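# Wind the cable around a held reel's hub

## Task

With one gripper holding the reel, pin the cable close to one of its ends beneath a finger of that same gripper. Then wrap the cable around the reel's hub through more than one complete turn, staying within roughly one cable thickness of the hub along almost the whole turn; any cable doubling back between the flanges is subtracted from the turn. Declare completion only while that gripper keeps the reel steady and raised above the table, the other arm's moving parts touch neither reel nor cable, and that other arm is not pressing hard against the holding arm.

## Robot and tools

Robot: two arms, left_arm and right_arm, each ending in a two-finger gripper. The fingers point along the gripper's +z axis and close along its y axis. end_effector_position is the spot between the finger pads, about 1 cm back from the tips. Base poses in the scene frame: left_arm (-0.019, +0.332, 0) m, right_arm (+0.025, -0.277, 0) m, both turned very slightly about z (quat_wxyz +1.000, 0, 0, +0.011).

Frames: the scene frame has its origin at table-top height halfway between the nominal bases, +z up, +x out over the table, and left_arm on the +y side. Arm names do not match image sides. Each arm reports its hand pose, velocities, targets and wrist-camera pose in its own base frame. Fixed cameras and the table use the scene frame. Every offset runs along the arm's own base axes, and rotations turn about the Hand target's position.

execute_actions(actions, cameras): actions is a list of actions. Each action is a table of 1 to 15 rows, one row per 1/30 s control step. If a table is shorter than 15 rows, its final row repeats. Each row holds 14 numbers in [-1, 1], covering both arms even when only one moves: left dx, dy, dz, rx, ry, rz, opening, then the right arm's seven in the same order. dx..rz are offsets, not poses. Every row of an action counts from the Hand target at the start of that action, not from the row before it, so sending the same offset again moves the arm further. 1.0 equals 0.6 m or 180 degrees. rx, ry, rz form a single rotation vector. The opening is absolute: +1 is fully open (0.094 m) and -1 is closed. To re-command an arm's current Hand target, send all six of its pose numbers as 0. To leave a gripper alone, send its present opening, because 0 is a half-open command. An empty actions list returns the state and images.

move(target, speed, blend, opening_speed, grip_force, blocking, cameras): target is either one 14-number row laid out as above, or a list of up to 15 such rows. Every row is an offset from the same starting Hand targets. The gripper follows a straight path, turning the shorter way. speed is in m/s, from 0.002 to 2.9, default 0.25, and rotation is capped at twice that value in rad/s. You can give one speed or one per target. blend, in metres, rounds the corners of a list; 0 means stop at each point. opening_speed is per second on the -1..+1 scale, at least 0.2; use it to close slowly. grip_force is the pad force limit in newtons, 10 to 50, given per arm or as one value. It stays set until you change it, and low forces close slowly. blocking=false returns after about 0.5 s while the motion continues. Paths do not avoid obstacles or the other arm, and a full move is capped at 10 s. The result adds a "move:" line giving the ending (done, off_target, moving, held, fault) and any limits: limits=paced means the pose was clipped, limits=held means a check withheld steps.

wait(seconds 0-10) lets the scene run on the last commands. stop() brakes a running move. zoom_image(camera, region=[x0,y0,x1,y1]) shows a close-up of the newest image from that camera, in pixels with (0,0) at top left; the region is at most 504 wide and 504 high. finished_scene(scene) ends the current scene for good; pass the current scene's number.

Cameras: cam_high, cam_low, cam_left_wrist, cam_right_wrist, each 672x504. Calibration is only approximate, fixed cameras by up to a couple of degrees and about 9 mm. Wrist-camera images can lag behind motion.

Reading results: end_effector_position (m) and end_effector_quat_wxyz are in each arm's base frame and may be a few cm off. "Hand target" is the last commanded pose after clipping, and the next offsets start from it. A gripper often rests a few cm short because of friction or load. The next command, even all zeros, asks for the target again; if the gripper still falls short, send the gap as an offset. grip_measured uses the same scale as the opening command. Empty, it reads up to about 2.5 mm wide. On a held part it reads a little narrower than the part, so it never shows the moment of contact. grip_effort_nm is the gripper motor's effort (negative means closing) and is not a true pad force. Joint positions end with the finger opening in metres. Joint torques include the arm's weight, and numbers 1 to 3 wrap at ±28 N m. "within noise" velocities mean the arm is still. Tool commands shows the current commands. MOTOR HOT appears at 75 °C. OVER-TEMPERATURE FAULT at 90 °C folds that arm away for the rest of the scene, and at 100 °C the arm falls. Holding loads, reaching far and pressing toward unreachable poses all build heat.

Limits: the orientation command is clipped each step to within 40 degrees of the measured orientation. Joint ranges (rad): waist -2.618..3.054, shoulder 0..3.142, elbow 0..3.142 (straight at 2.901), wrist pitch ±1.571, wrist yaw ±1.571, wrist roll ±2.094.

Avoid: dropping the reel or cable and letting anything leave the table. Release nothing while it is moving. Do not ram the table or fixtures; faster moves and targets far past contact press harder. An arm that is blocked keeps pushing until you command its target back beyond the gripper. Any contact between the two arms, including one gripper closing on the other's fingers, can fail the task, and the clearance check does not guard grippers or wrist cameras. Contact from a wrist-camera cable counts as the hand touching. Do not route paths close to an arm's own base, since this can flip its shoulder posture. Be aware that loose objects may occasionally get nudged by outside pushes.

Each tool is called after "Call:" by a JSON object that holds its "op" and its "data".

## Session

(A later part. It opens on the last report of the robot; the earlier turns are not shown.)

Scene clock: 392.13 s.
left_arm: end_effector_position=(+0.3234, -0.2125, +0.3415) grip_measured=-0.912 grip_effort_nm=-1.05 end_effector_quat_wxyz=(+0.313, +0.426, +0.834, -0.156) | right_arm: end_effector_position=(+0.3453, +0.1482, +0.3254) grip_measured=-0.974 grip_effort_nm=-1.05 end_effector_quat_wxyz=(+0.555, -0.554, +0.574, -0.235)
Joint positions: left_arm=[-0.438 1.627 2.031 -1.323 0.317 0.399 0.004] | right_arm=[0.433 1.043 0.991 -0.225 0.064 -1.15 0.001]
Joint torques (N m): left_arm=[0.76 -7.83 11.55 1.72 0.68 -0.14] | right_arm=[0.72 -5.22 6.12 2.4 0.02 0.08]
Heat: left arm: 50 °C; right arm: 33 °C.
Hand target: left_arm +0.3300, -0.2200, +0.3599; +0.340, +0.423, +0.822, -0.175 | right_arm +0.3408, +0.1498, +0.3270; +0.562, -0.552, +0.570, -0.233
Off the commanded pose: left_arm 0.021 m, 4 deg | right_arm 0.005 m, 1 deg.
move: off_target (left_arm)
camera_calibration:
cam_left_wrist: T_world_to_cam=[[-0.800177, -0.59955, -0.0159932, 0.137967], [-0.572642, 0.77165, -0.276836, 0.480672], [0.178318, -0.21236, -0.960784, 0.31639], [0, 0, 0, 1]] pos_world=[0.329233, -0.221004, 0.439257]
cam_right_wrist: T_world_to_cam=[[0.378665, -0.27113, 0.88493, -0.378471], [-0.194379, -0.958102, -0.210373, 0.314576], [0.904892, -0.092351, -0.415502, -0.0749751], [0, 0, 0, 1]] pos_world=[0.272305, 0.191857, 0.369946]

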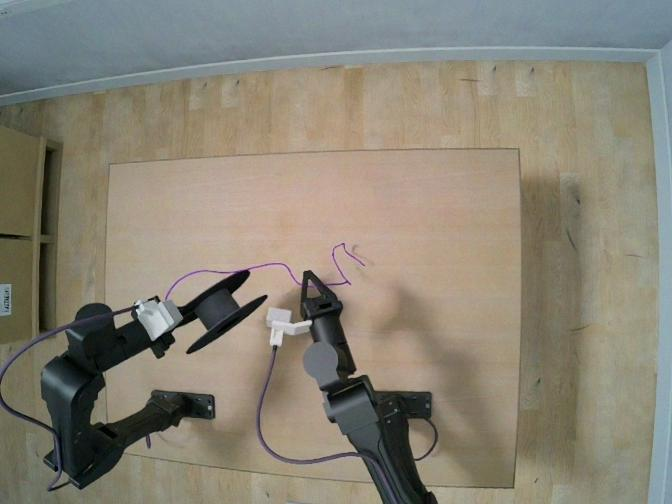

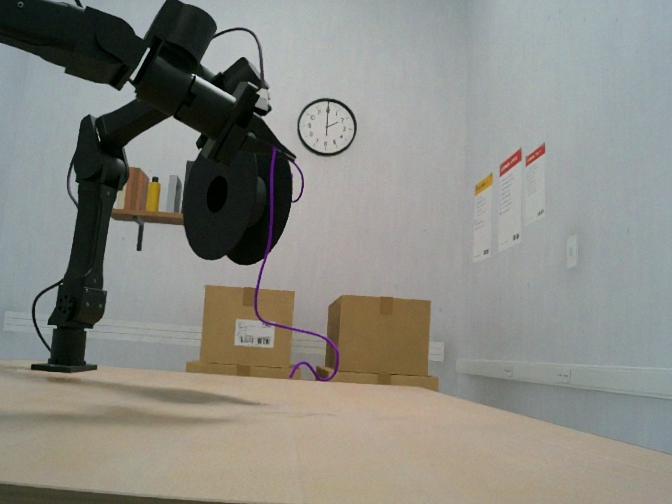

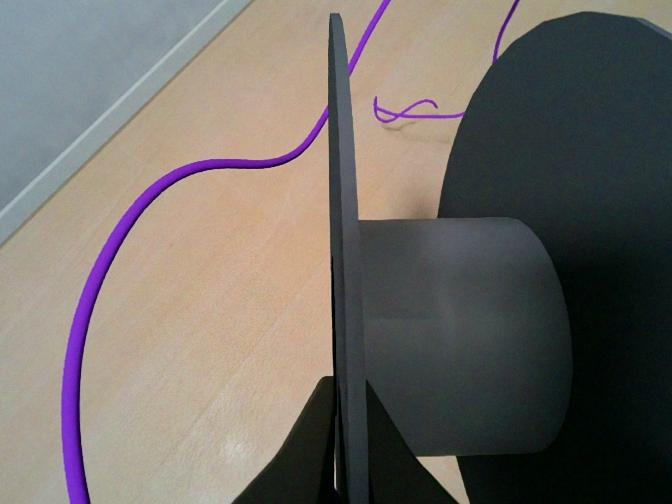

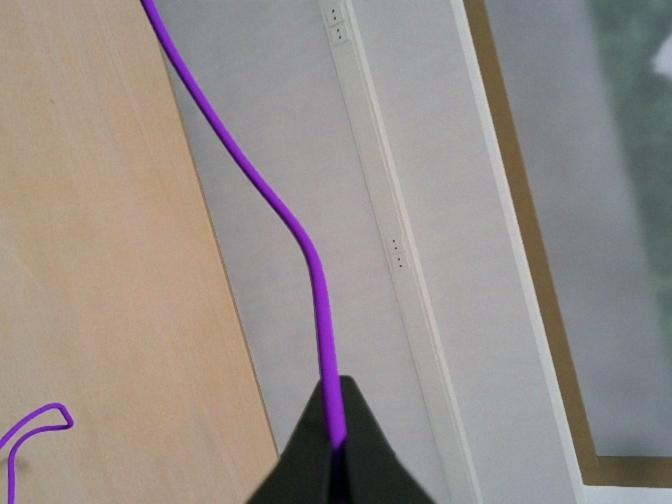

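Call:
{"op": "move", "data": {"target": [0,0,0,0,0,0,-1,0.0227,0.0725,-0.068,-0.0087,-0.081,0.085,-1], "cameras": ["all"], "speed": 0.1}}

Call:
{"op": "zoom_image", "data": {"camera": "cam_high", "region": [130, 230, 340, 400]}}

Call:
{"op": "zoom_image", "data": {"camera": "cam_low", "region": [130, 100, 390, 320]}}

Scene clock: 396.87 s.
left_arm: end_effector_position=(+0.3234, -0.2125, +0.3415) grip_measured=-0.912 grip_effort_nm=-1.05 end_effector_quat_wxyz=(+0.313, +0.426, +0.834, -0.156) | right_arm: end_effector_position=(+0.3538, +0.1943, +0.2925) grip_measured=-0.974 grip_effort_nm=-1.05 end_effector_quat_wxyz=(+0.650, -0.594, +0.412, -0.235)
Joint positions: left_arm=[-0.438 1.627 2.031 -1.323 0.317 0.399 0.004] | right_arm=[0.406 1.137 0.679 0.412 -0.21 -1.321 0.001]
Joint torques (N m): left_arm=[0.76 -7.76 11.56 1.73 0.68 -0.14] | right_arm=[-0.77 -3.86 6.17 2.4 -0.17 0.04]
Heat: left arm: 48 °C; right arm: 33 °C.
Hand target: left_arm +0.3300, -0.2200, +0.3599; +0.340, +0.423, +0.822, -0.175 | right_arm +0.3545, +0.1933, +0.2862; +0.648, -0.596, +0.413, -0.232
Off the commanded pose: left_arm 0.021 m, 4 deg | right_arm 0.006 m, 1 deg.
move: off_target (left_arm)
camera_calibration:
cam_left_wrist: T_world_to_cam=[[-0.799992, -0.59981, -0.0155413, 0.137569], [-0.573057, 0.771474, -0.276467, 0.480524], [0.177818, -0.212266, -0.960898, 0.316548], [0, 0, 0, 1]] pos_world=[0.329134, -0.221004, 0.439157]
cam_right_wrist: T_world_to_cam=[[0.18558, -0.178205, 0.966335, -0.313727], [0.127627, -0.970716, -0.203523, 0.240008], [0.974306, 0.1611, -0.157401, -0.241344], [0, 0, 0, 1]] pos_world=[0.262733, 0.215953, 0.314025]

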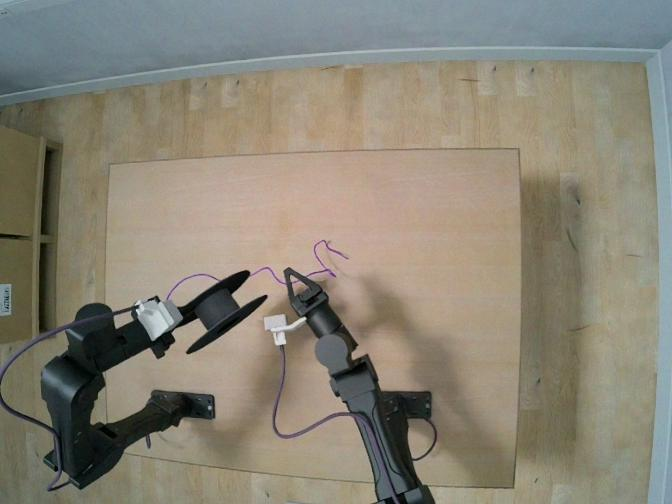

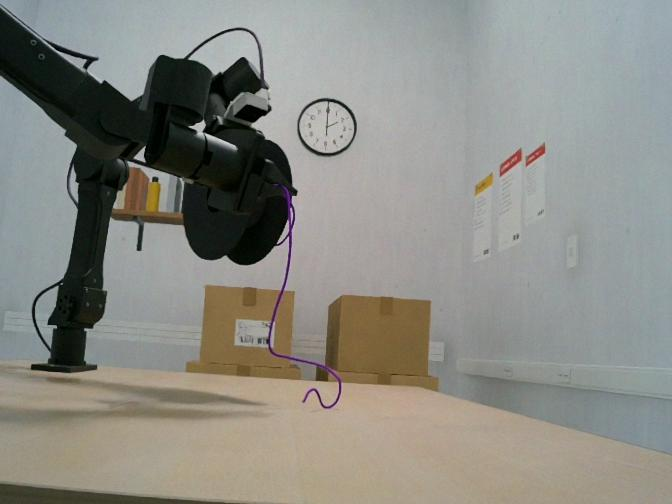

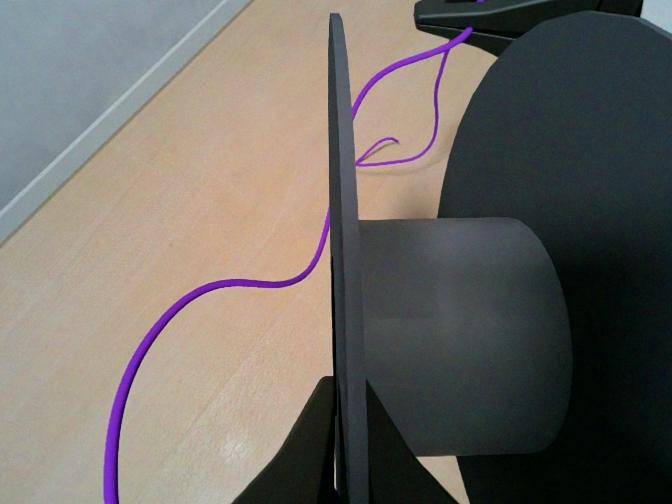

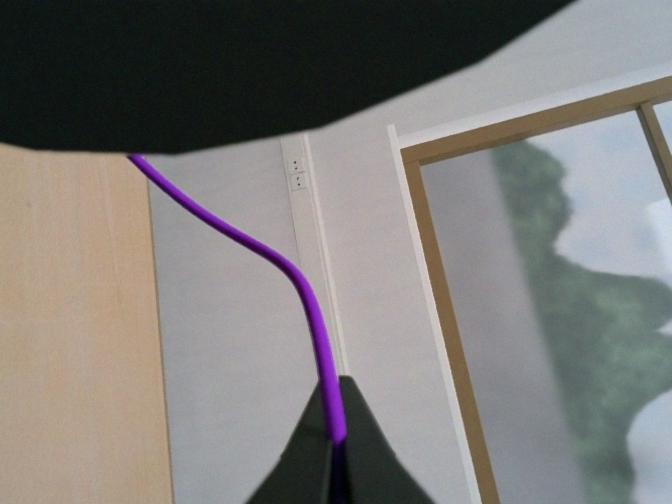

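Scaled by 2.400 from the camera's 672x504 image, which has a finer 960x720 frame.

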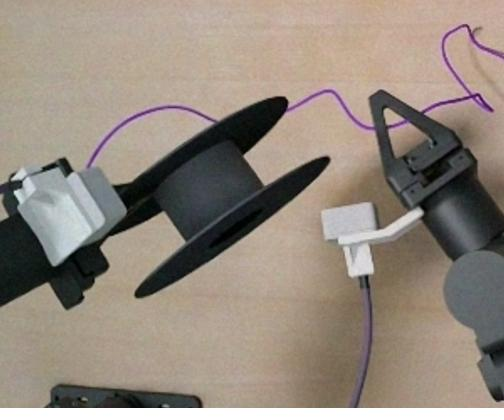

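Scaled by 1.938 from the camera's 672x504 image, which has a finer 960x720 frame.

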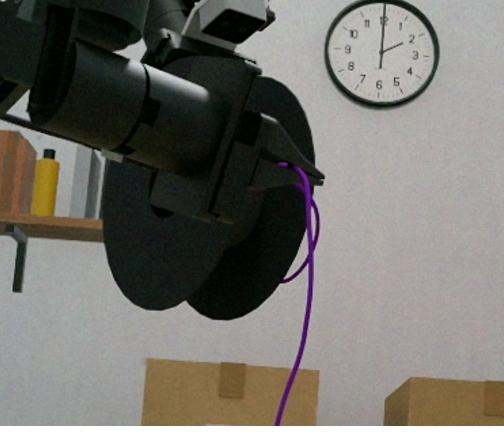

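Call:
{"op": "move", "data": {"target": [0,0,0,0,0,0,-1,-0.035,0.0835,-0.105,0.1353,0.0968,-0.0087,-1], "cameras": ["all"], "speed": 0.08}}

Call:
{"op": "zoom_image", "data": {"camera": "cam_high", "region": [130, 230, 340, 400]}}

Call:
{"op": "zoom_image", "data": {"camera": "cam_low", "region": [130, 100, 390, 320]}}

Scene clock: 402.20 s.
left_arm: end_effector_position=(+0.3234, -0.2125, +0.3415) grip_measured=-0.912 grip_effort_nm=-1.05 end_effector_quat_wxyz=(+0.313, +0.426, +0.834, -0.156) | right_arm: end_effector_position=(+0.3363, +0.2406, +0.2294) grip_measured=-0.974 grip_effort_nm=-1.05 end_effector_quat_wxyz=(+0.688, -0.470, +0.550, -0.066)
Joint positions: left_arm=[-0.438 1.627 2.031 -1.323 0.317 0.399 0.004] | right_arm=[0.624 1.295 0.505 0.744 0.014 -0.803 0.001]
Joint torques (N m): left_arm=[0.84 -7.76 11.49 1.72 0.67 -0.12] | right_arm=[0.73 -4.37 5.48 2.48 -0.01 0.23]
Heat: left arm: 47 °C; right arm: 33 °C.
Hand target: left_arm +0.3300, -0.2200, +0.3599; +0.340, +0.423, +0.822, -0.175 | right_arm +0.3335, +0.2434, +0.2232; +0.686, -0.469, +0.553, -0.056
Off the commanded pose: left_arm 0.021 m, 4 deg | right_arm 0.007 m, 1 deg.
move: off_target (left_arm)
camera_calibration:
cam_left_wrist: T_world_to_cam=[[-0.799992, -0.59981, -0.0155413, 0.137569], [-0.573057, 0.771474, -0.276467, 0.480524], [0.177818, -0.212266, -0.960898, 0.316548], [0, 0, 0, 1]] pos_world=[0.329134, -0.221004, 0.439157]
cam_right_wrist: T_world_to_cam=[[0.427948, -0.544679, 0.721239, -0.178215], [-0.0182175, -0.803041, -0.595646, 0.373053], [0.90362, 0.241766, -0.353582, -0.192319], [0, 0, 0, 1]] pos_world=[0.256847, 0.249003, 0.282743]

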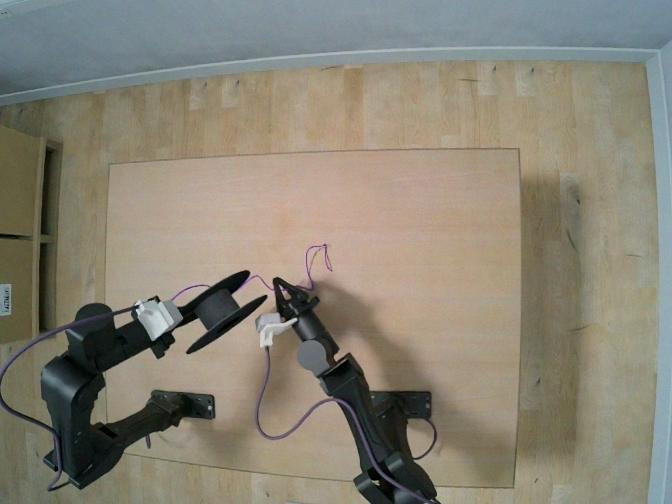

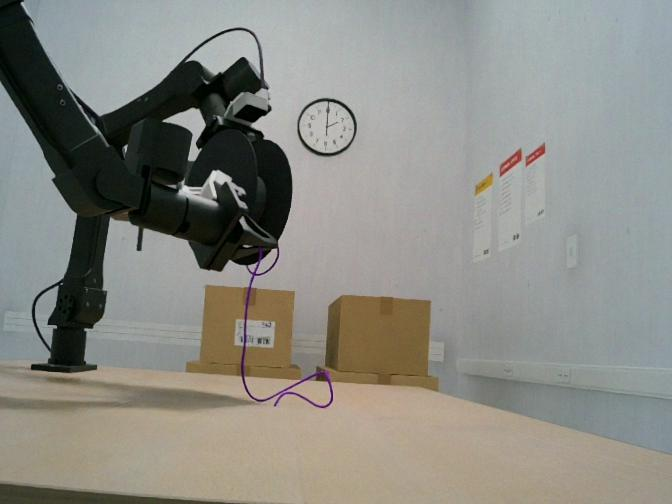

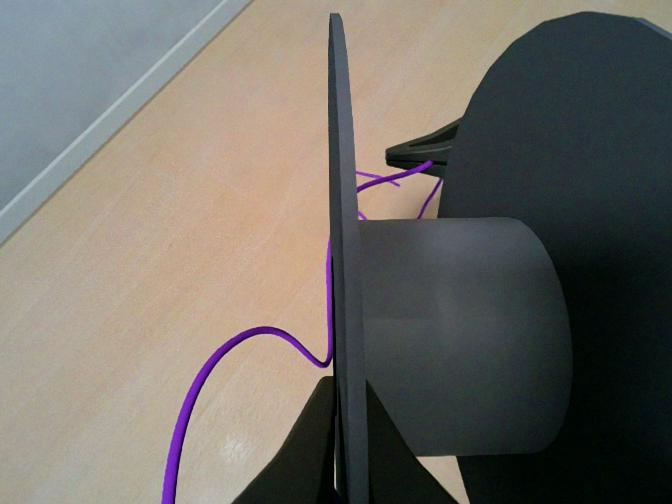

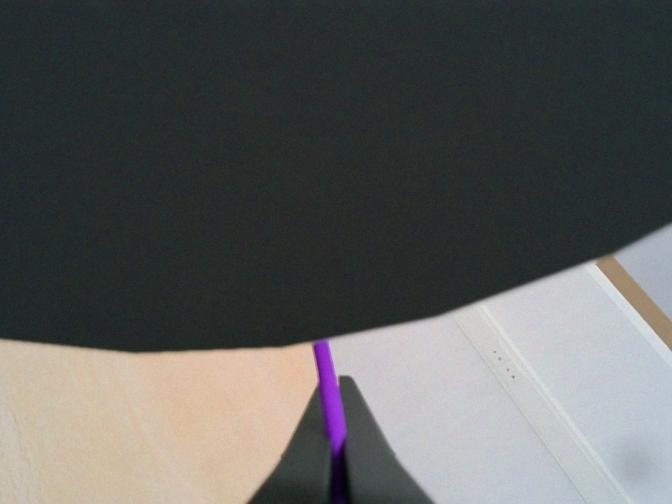

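Scaled by 2.400 from the camera's 672x504 image, which has a finer 960x720 frame.

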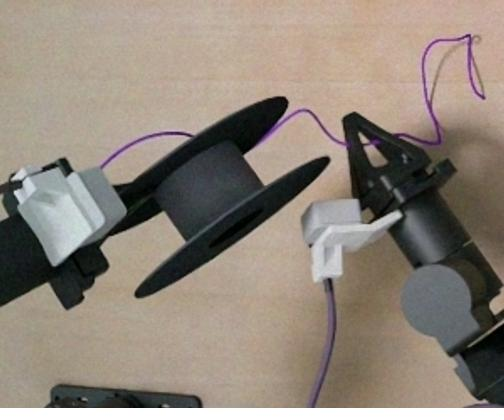

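Scaled by 1.938 from the camera's 672x504 image, which has a finer 960x720 frame.

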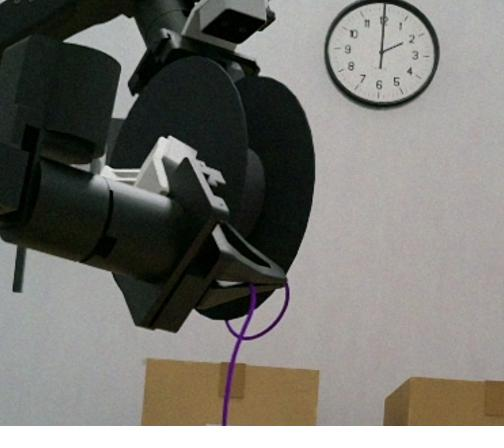

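Call:
{"op": "move", "data": {"target": [[0,0,0,0,0,0,-1,0.091,-0.127,0.177,-0.203,-0.145,0.013,-1],[0,0,0,0,0,0,-1,0.03,-0.041,0.4,-0.2707,-0.1937,0.0173,-1]], "cameras": ["all"], "speed": 0.12}}

Call:
{"op": "zoom_image", "data": {"camera": "cam_high", "region": [130, 230, 340, 400]}}

Call:
{"op": "zoom_image", "data": {"camera": "cam_low", "region": [130, 50, 390, 320]}}

Scene clock: 408.97 s.
left_arm: end_effector_position=(+0.3234, -0.2125, +0.3415) grip_measured=-0.912 grip_effort_nm=-1.05 end_effector_quat_wxyz=(+0.313, +0.426, +0.834, -0.156) | right_arm: end_effector_position=(+0.3529, +0.2163, +0.4593) grip_measured=-0.974 grip_effort_nm=-1.04 end_effector_quat_wxyz=(-0.566, +0.681, -0.247, +0.394)
Joint positions: left_arm=[-0.438 1.627 2.031 -1.323 0.317 0.399 0.004] | right_arm=[0.496 1.239 1.421 -0.231 -0.118 -1.836 0.001]
Joint torques (N m): left_arm=[0.83 -7.77 11.51 1.73 0.66 -0.13] | right_arm=[0.62 -4.44 9.14 2.07 0.04 -0.01]
Heat: left arm: 46 °C; right arm: 33 °C.
Hand target: left_arm +0.3300, -0.2200, +0.3599; +0.340, +0.423, +0.822, -0.175 | right_arm +0.3514, +0.2187, +0.4633; -0.566, +0.683, -0.245, +0.392
Off the commanded pose: left_arm 0.021 m, 4 deg | right_arm 0.005 m, 0 deg.
move: off_target (left_arm)
camera_calibration:
cam_left_wrist: T_world_to_cam=[[-0.799992, -0.59981, -0.0155413, 0.137569], [-0.573057, 0.771474, -0.276467, 0.480524], [0.177818, -0.212266, -0.960898, 0.316548], [0, 0, 0, 1]] pos_world=[0.329134, -0.221004, 0.439157]
cam_right_wrist: T_world_to_cam=[[-0.106654, 0.242259, 0.964332, -0.457587], [0.141246, -0.956336, 0.255872, 0.0765417], [0.984213, 0.163498, 0.0677794, -0.32522], [0, 0, 0, 1]] pos_world=[0.260471, 0.237227, 0.443724]

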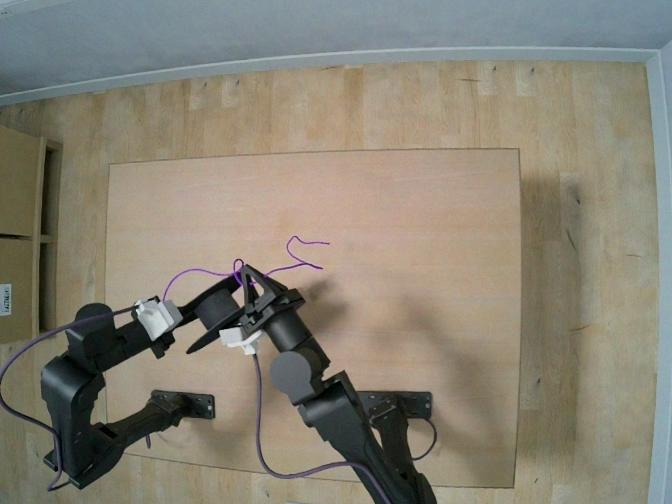

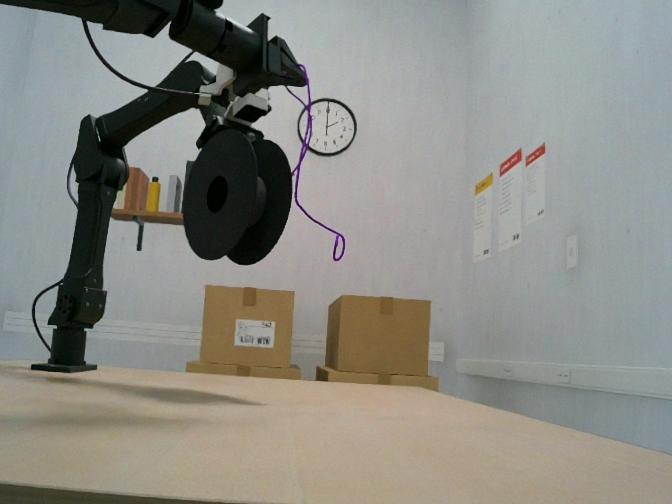

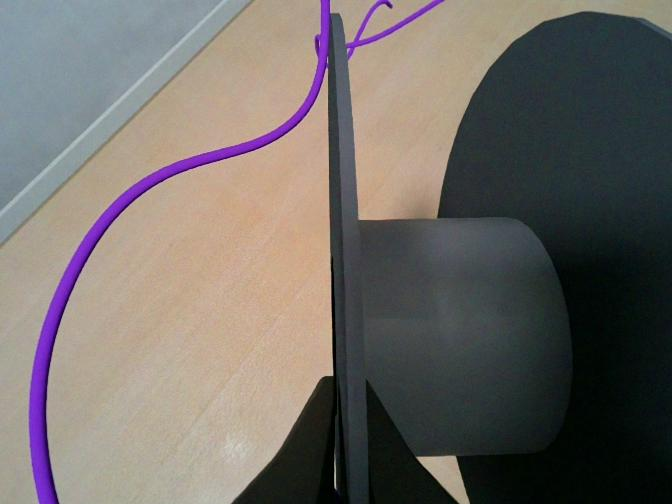

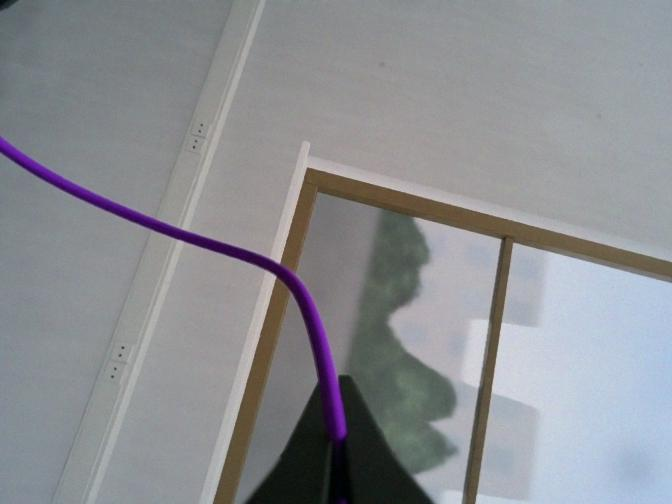

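Scaled by 2.400 from the camera's 672x504 image, which has a finer 960x720 frame.

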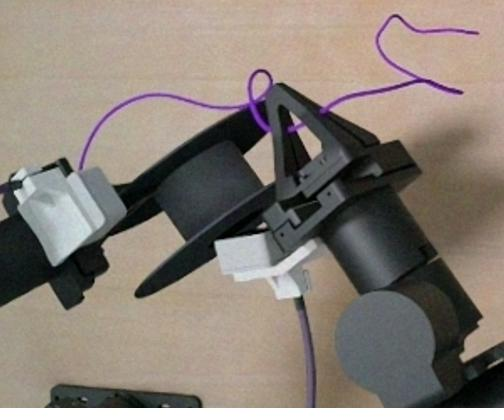

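Scaled by 1.867 from the camera's 672x504 image, which has a finer 960x720 frame.

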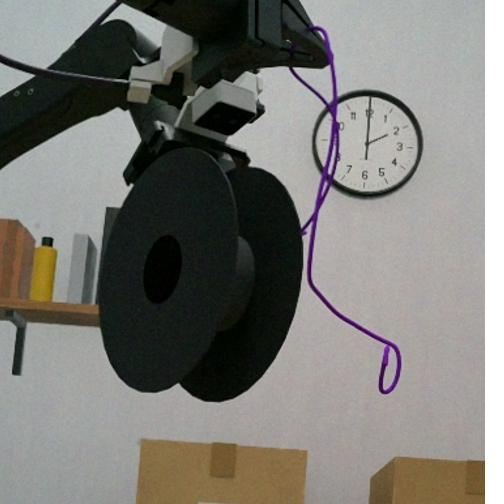

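Call:
{"op": "move", "data": {"target": [0,0,0,0,0,0,-1,0.035,-0.237,0.03,0,0,0,-1], "cameras": ["all"], "speed": 0.1}}

Call:
{"op": "zoom_image", "data": {"camera": "cam_high", "region": [130, 200, 370, 400]}}

Call:
{"op": "zoom_image", "data": {"camera": "cam_low", "region": [130, 50, 390, 320]}}

Scene clock: 411.83 s.
left_arm: end_effector_position=(+0.3232, -0.2128, +0.3416) grip_measured=-0.912 grip_effort_nm=-1.05 end_effector_quat_wxyz=(+0.313, +0.427, +0.834, -0.156) | right_arm: end_effector_position=(+0.3733, +0.0773, +0.4781) grip_measured=-0.974 grip_effort_nm=-1.05 end_effector_quat_wxyz=(-0.566, +0.681, -0.245, +0.396)
Joint positions: left_arm=[-0.438 1.627 2.031 -1.323 0.318 0.399 0.004] | right_arm=[-0.121 1.249 1.513 -0.326 -0.735 -1.879 0.001]
Joint torques (N m): left_arm=[0.75 -7.76 11.59 1.72 0.65 -0.13] | right_arm=[-0.62 -4 8.85 1.79 -0.16 0.06]
Heat: left arm: 46 °C; right arm: 33 °C.
Hand target: left_arm +0.3300, -0.2200, +0.3599; +0.340, +0.423, +0.822, -0.175 | right_arm +0.3725, +0.0766, +0.4813; -0.566, +0.683, -0.245, +0.392
Off the commanded pose: left_arm 0.021 m, 4 deg | right_arm 0.003 m, 1 deg.
move: off_target (left_arm)
camera_calibration:
cam_left_wrist: T_world_to_cam=[[-0.800715, -0.598878, -0.0141445, 0.137264], [-0.572322, 0.771756, -0.2772, 0.480712], [0.176925, -0.213863, -0.960708, 0.316498], [0, 0, 0, 1]] pos_world=[0.329035, -0.221101, 0.439257]
cam_right_wrist: T_world_to_cam=[[-0.112521, 0.24629, 0.962642, -0.437221], [0.140073, -0.955189, 0.260756, -0.0660761], [0.983727, 0.164181, 0.0729799, -0.32622], [0, 0, 0, 1]] pos_world=[0.28097, 0.0981273, 0.461924]

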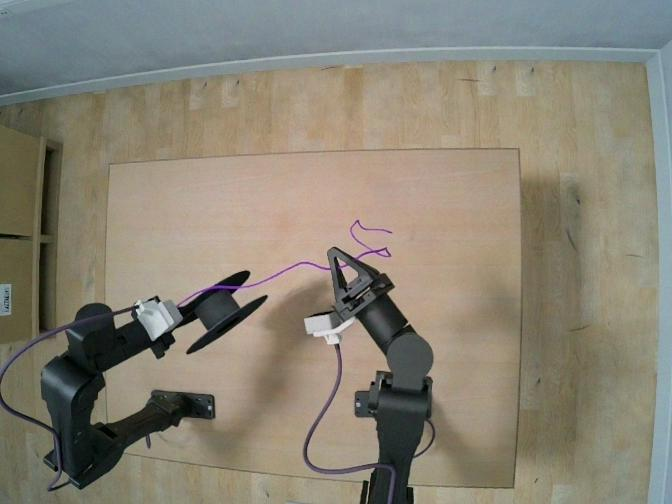

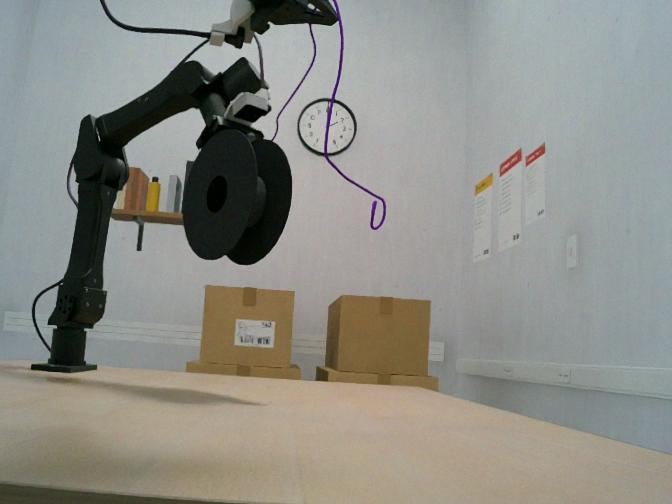

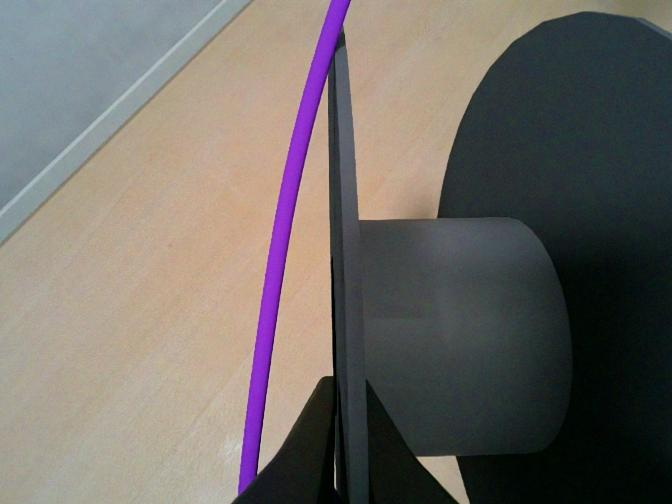

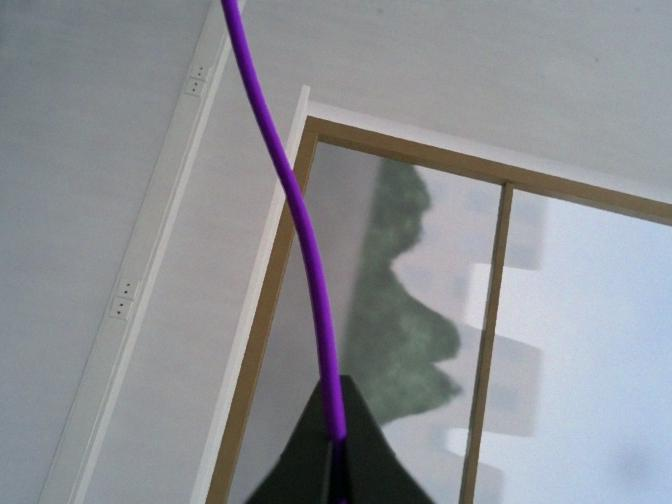

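Scaled by 2.100 from the camera's 672x504 image, which has a finer 960x720 frame.

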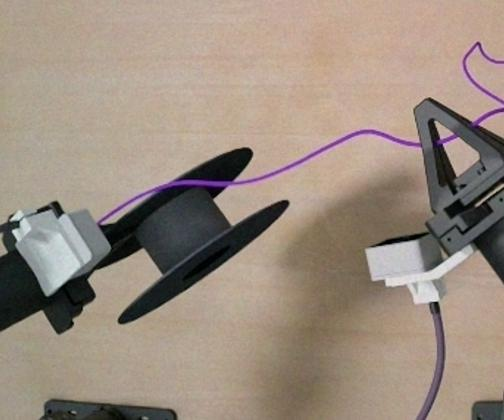

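Scaled by 1.867 from the camera's 672x504 image, which has a finer 960x720 frame.

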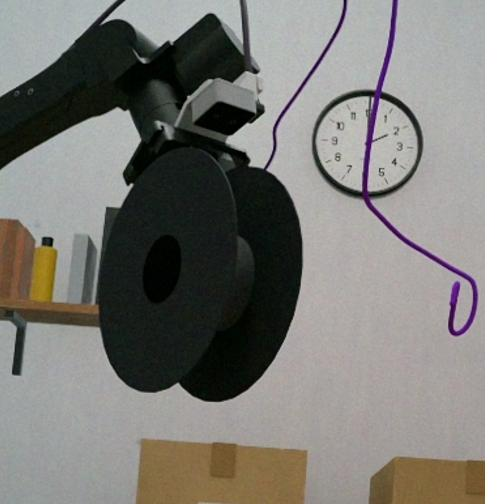

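Call:
{"op": "move", "data": {"target": [[0,0,0,0,0,0,-1,0.078,0.0455,-0.248,0.158,0.113,-0.01,-1],[0,0,0,0,0,0,-1,-0.0015,0.214,-0.448,0.347,0.2486,-0.0222,-1]], "cameras": ["all"], "speed": 0.1, "blend": 0.03}}

Call:
{"op": "zoom_image", "data": {"camera": "cam_high", "region": [130, 200, 370, 400]}}

Call:
{"op": "zoom_image", "data": {"camera": "cam_low", "region": [130, 50, 390, 320]}}

Scene clock: 420.60 s.
left_arm: end_effector_position=(+0.3232, -0.2128, +0.3416) grip_measured=-0.912 grip_effort_nm=-1.05 end_effector_quat_wxyz=(+0.313, +0.427, +0.834, -0.156) | right_arm: end_effector_position=(+0.3741, +0.2020, +0.2186) grip_measured=-0.974 grip_effort_nm=-1.05 end_effector_quat_wxyz=(+0.690, -0.384, +0.613, +0.035)
Joint positions: left_arm=[-0.438 1.627 2.031 -1.323 0.318 0.399 0.004] | right_arm=[0.407 1.39 0.523 0.82 -0.204 -0.518 0.001]
Joint torques (N m): left_arm=[0.79 -7.79 11.56 1.71 0.65 -0.13] | right_arm=[0.65 -4.96 5.27 2.43 -0.07 0.23]
Heat: left arm: 45 °C; right arm: 33 °C.
Hand target: left_arm +0.3300, -0.2200, +0.3599; +0.340, +0.423, +0.822, -0.175 | right_arm +0.3716, +0.2050, +0.2124; +0.687, -0.382, +0.616, +0.046
Off the commanded pose: left_arm 0.021 m, 4 deg | right_arm 0.007 m, 1 deg.
move: off_target (left_arm)
camera_calibration:
cam_left_wrist: T_world_to_cam=[[-0.800715, -0.598878, -0.0141445, 0.137264], [-0.572322, 0.771756, -0.2772, 0.480712], [0.176925, -0.213863, -0.960708, 0.316498], [0, 0, 0, 1]] pos_world=[0.329035, -0.221101, 0.439257]
cam_right_wrist: T_world_to_cam=[[0.522857, -0.698195, 0.489024, -0.161478], [-0.143853, -0.637732, -0.756706, 0.385095], [0.840194, 0.325301, -0.433881, -0.196611], [0, 0, 0, 1]] pos_world=[0.305019, 0.196802, 0.285065]

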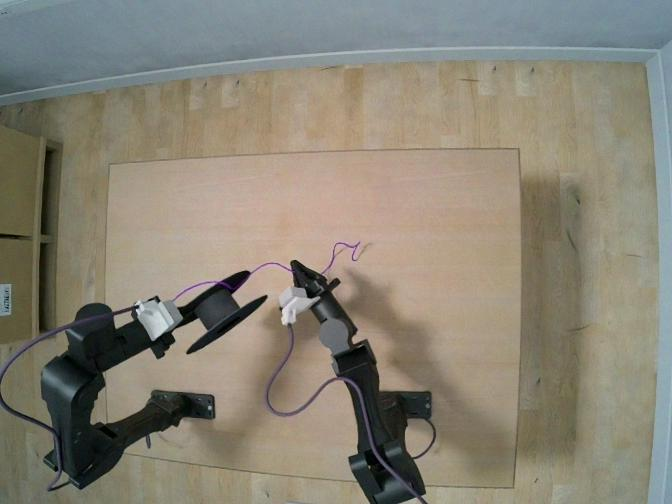

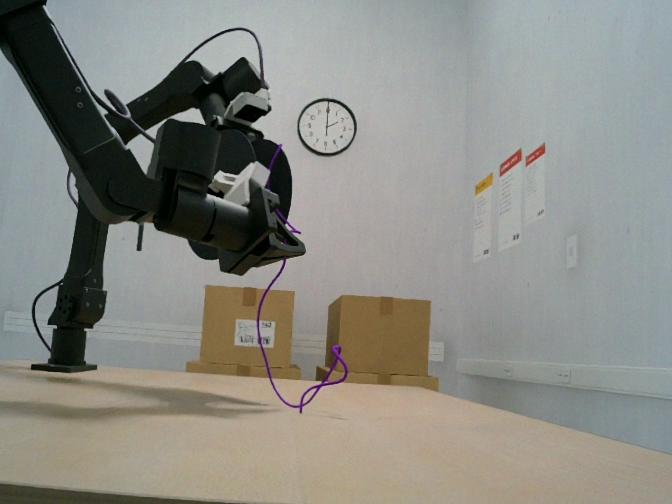

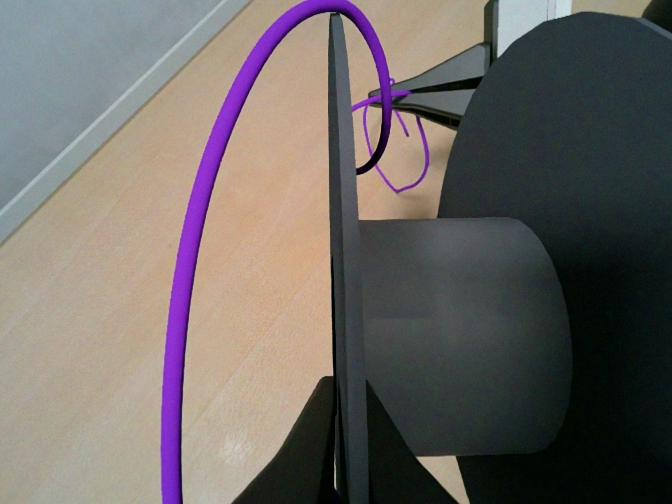

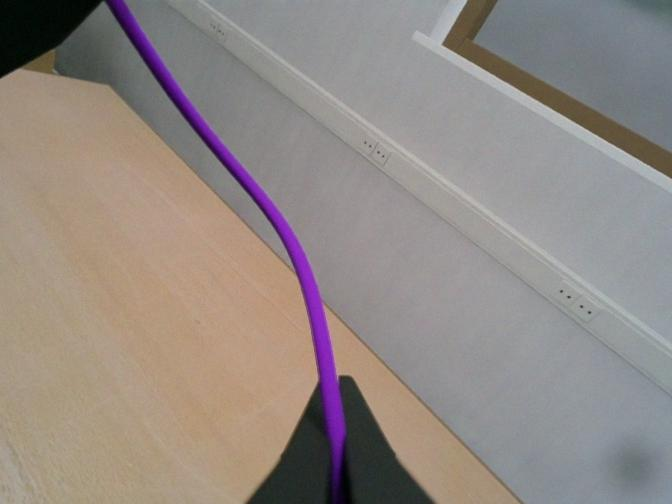

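Scaled by 2.100 from the camera's 672x504 image, which has a finer 960x720 frame.

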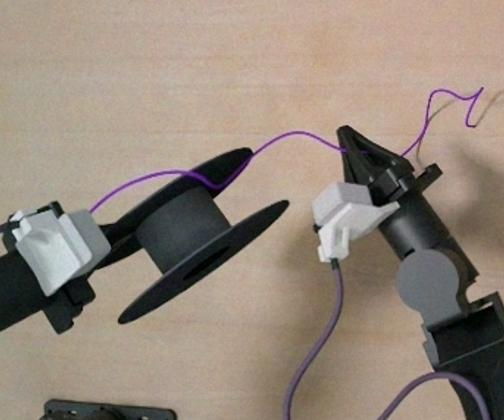

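Scaled by 1.867 from the camera's 672x504 image, which has a finer 960x720 frame.

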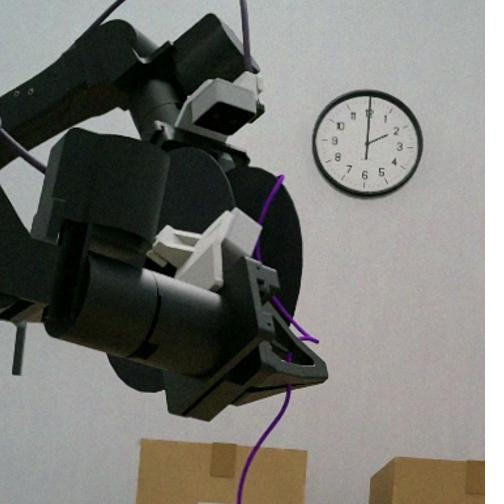

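Call:
{"op": "move", "data": {"target": [0,0,0,0,0,0,-1,-0.134,0.132,-0.112,0.1263,0.0904,-0.0081,-1], "cameras": ["all"], "speed": 0.1}}

Call:
{"op": "zoom_image", "data": {"camera": "cam_high", "region": [130, 200, 370, 400]}}

Call:
{"op": "zoom_image", "data": {"camera": "cam_low", "region": [130, 50, 390, 320]}}

Scene clock: 424.47 s.
left_arm: end_effector_position=(+0.3224, -0.2124, +0.3410) grip_measured=-0.912 grip_effort_nm=-1.05 end_effector_quat_wxyz=(+0.311, +0.427, +0.835, -0.157) | right_arm: end_effector_position=(+0.2944, +0.2836, +0.1528) grip_measured=-0.974 grip_effort_nm=-1.05 end_effector_quat_wxyz=(+0.662, -0.221, +0.685, +0.208)
Joint positions: left_arm=[-0.438 1.627 2.031 -1.327 0.318 0.399 0.004] | right_arm=[0.879 1.639 0.341 1.259 0.263 0.002 0.001]
Joint torques (N m): left_arm=[0.88 -7.79 11.54 1.75 0.64 -0.11] | right_arm=[0.61 -5.18 3.69 2.39 0 0.13]
Heat: left arm: 45 °C; right arm: 33 °C.
Hand target: left_arm +0.3300, -0.2200, +0.3599; +0.340, +0.423, +0.822, -0.175 | right_arm +0.2911, +0.2842, +0.1452; +0.655, -0.222, +0.691, +0.211
Off the commanded pose: left_arm 0.022 m, 4 deg | right_arm 0.008 m, 1 deg.
move: off_target (left_arm)
camera_calibration:
cam_left_wrist: T_world_to_cam=[[-0.80075, -0.598874, -0.0121915, 0.136214], [-0.573379, 0.772231, -0.273672, 0.479074], [0.17331, -0.212153, -0.961746, 0.318058], [0, 0, 0, 1]] pos_world=[0.328641, -0.220904, 0.43866]
cam_right_wrist: T_world_to_cam=[[0.582134, -0.813014, 0.011313, 0.0574603], [-0.385308, -0.288087, -0.876666, 0.366081], [0.716001, 0.505978, -0.480966, -0.192215], [0, 0, 0, 1]] pos_world=[0.24523, 0.249436, 0.227832]

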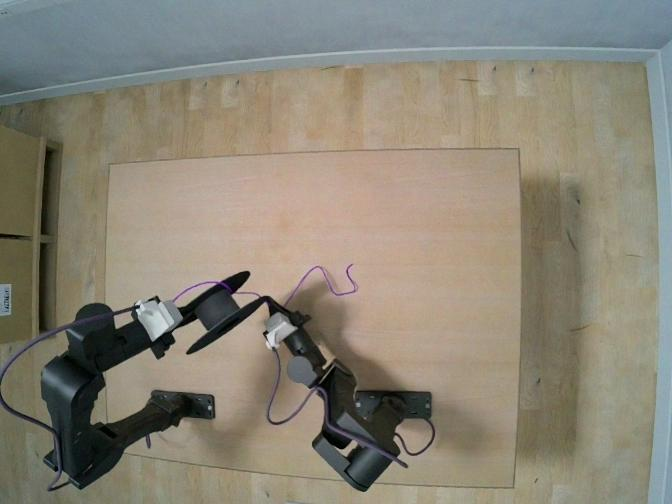

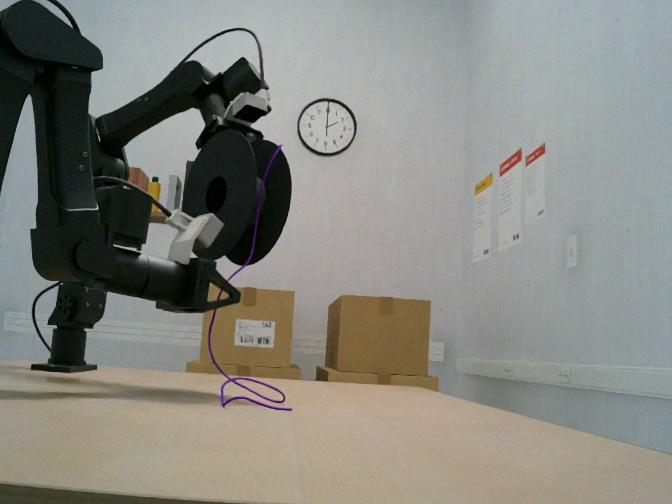

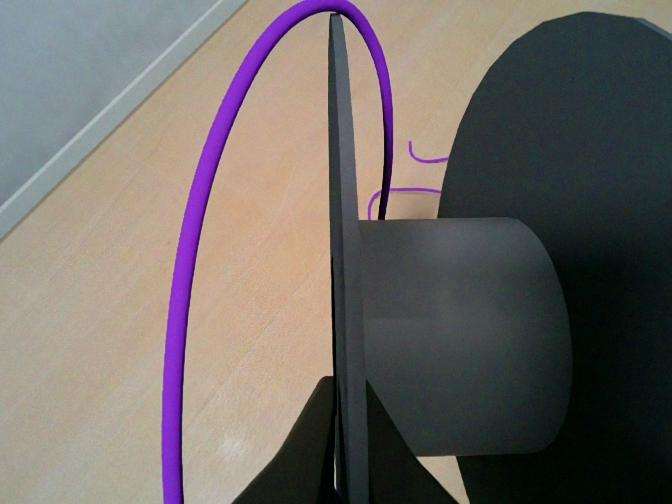

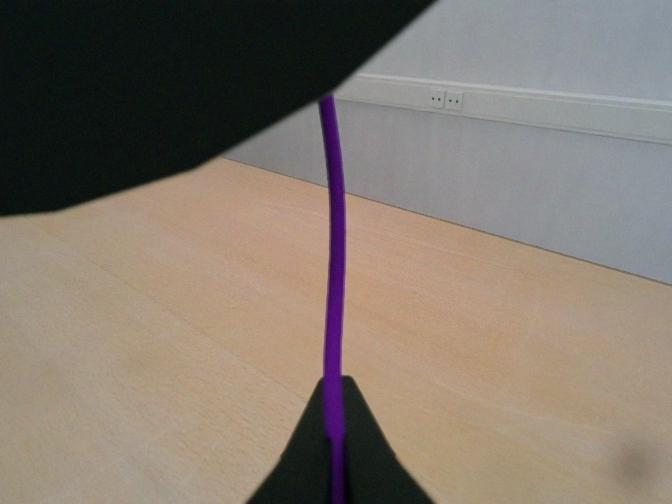

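Scaled by 2.100 from the camera's 672x504 image, which has a finer 960x720 frame.

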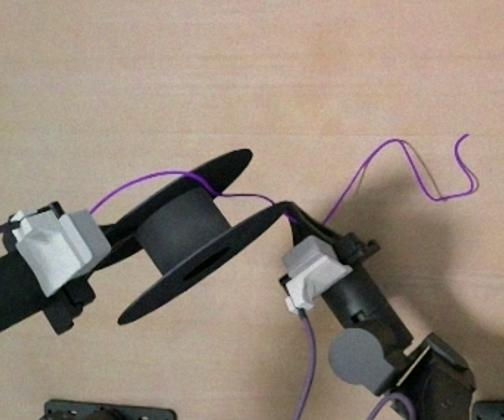

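Scaled by 1.867 from the camera's 672x504 image, which has a finer 960x720 frame.

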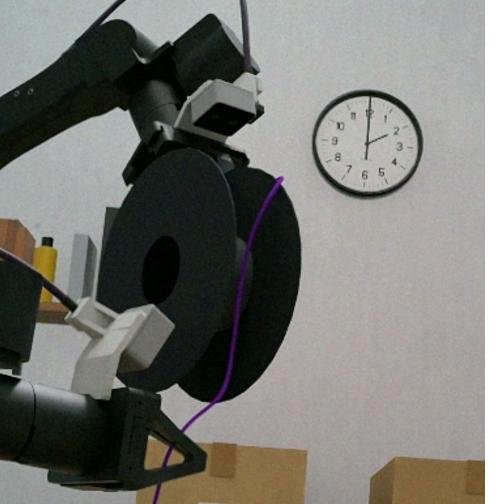

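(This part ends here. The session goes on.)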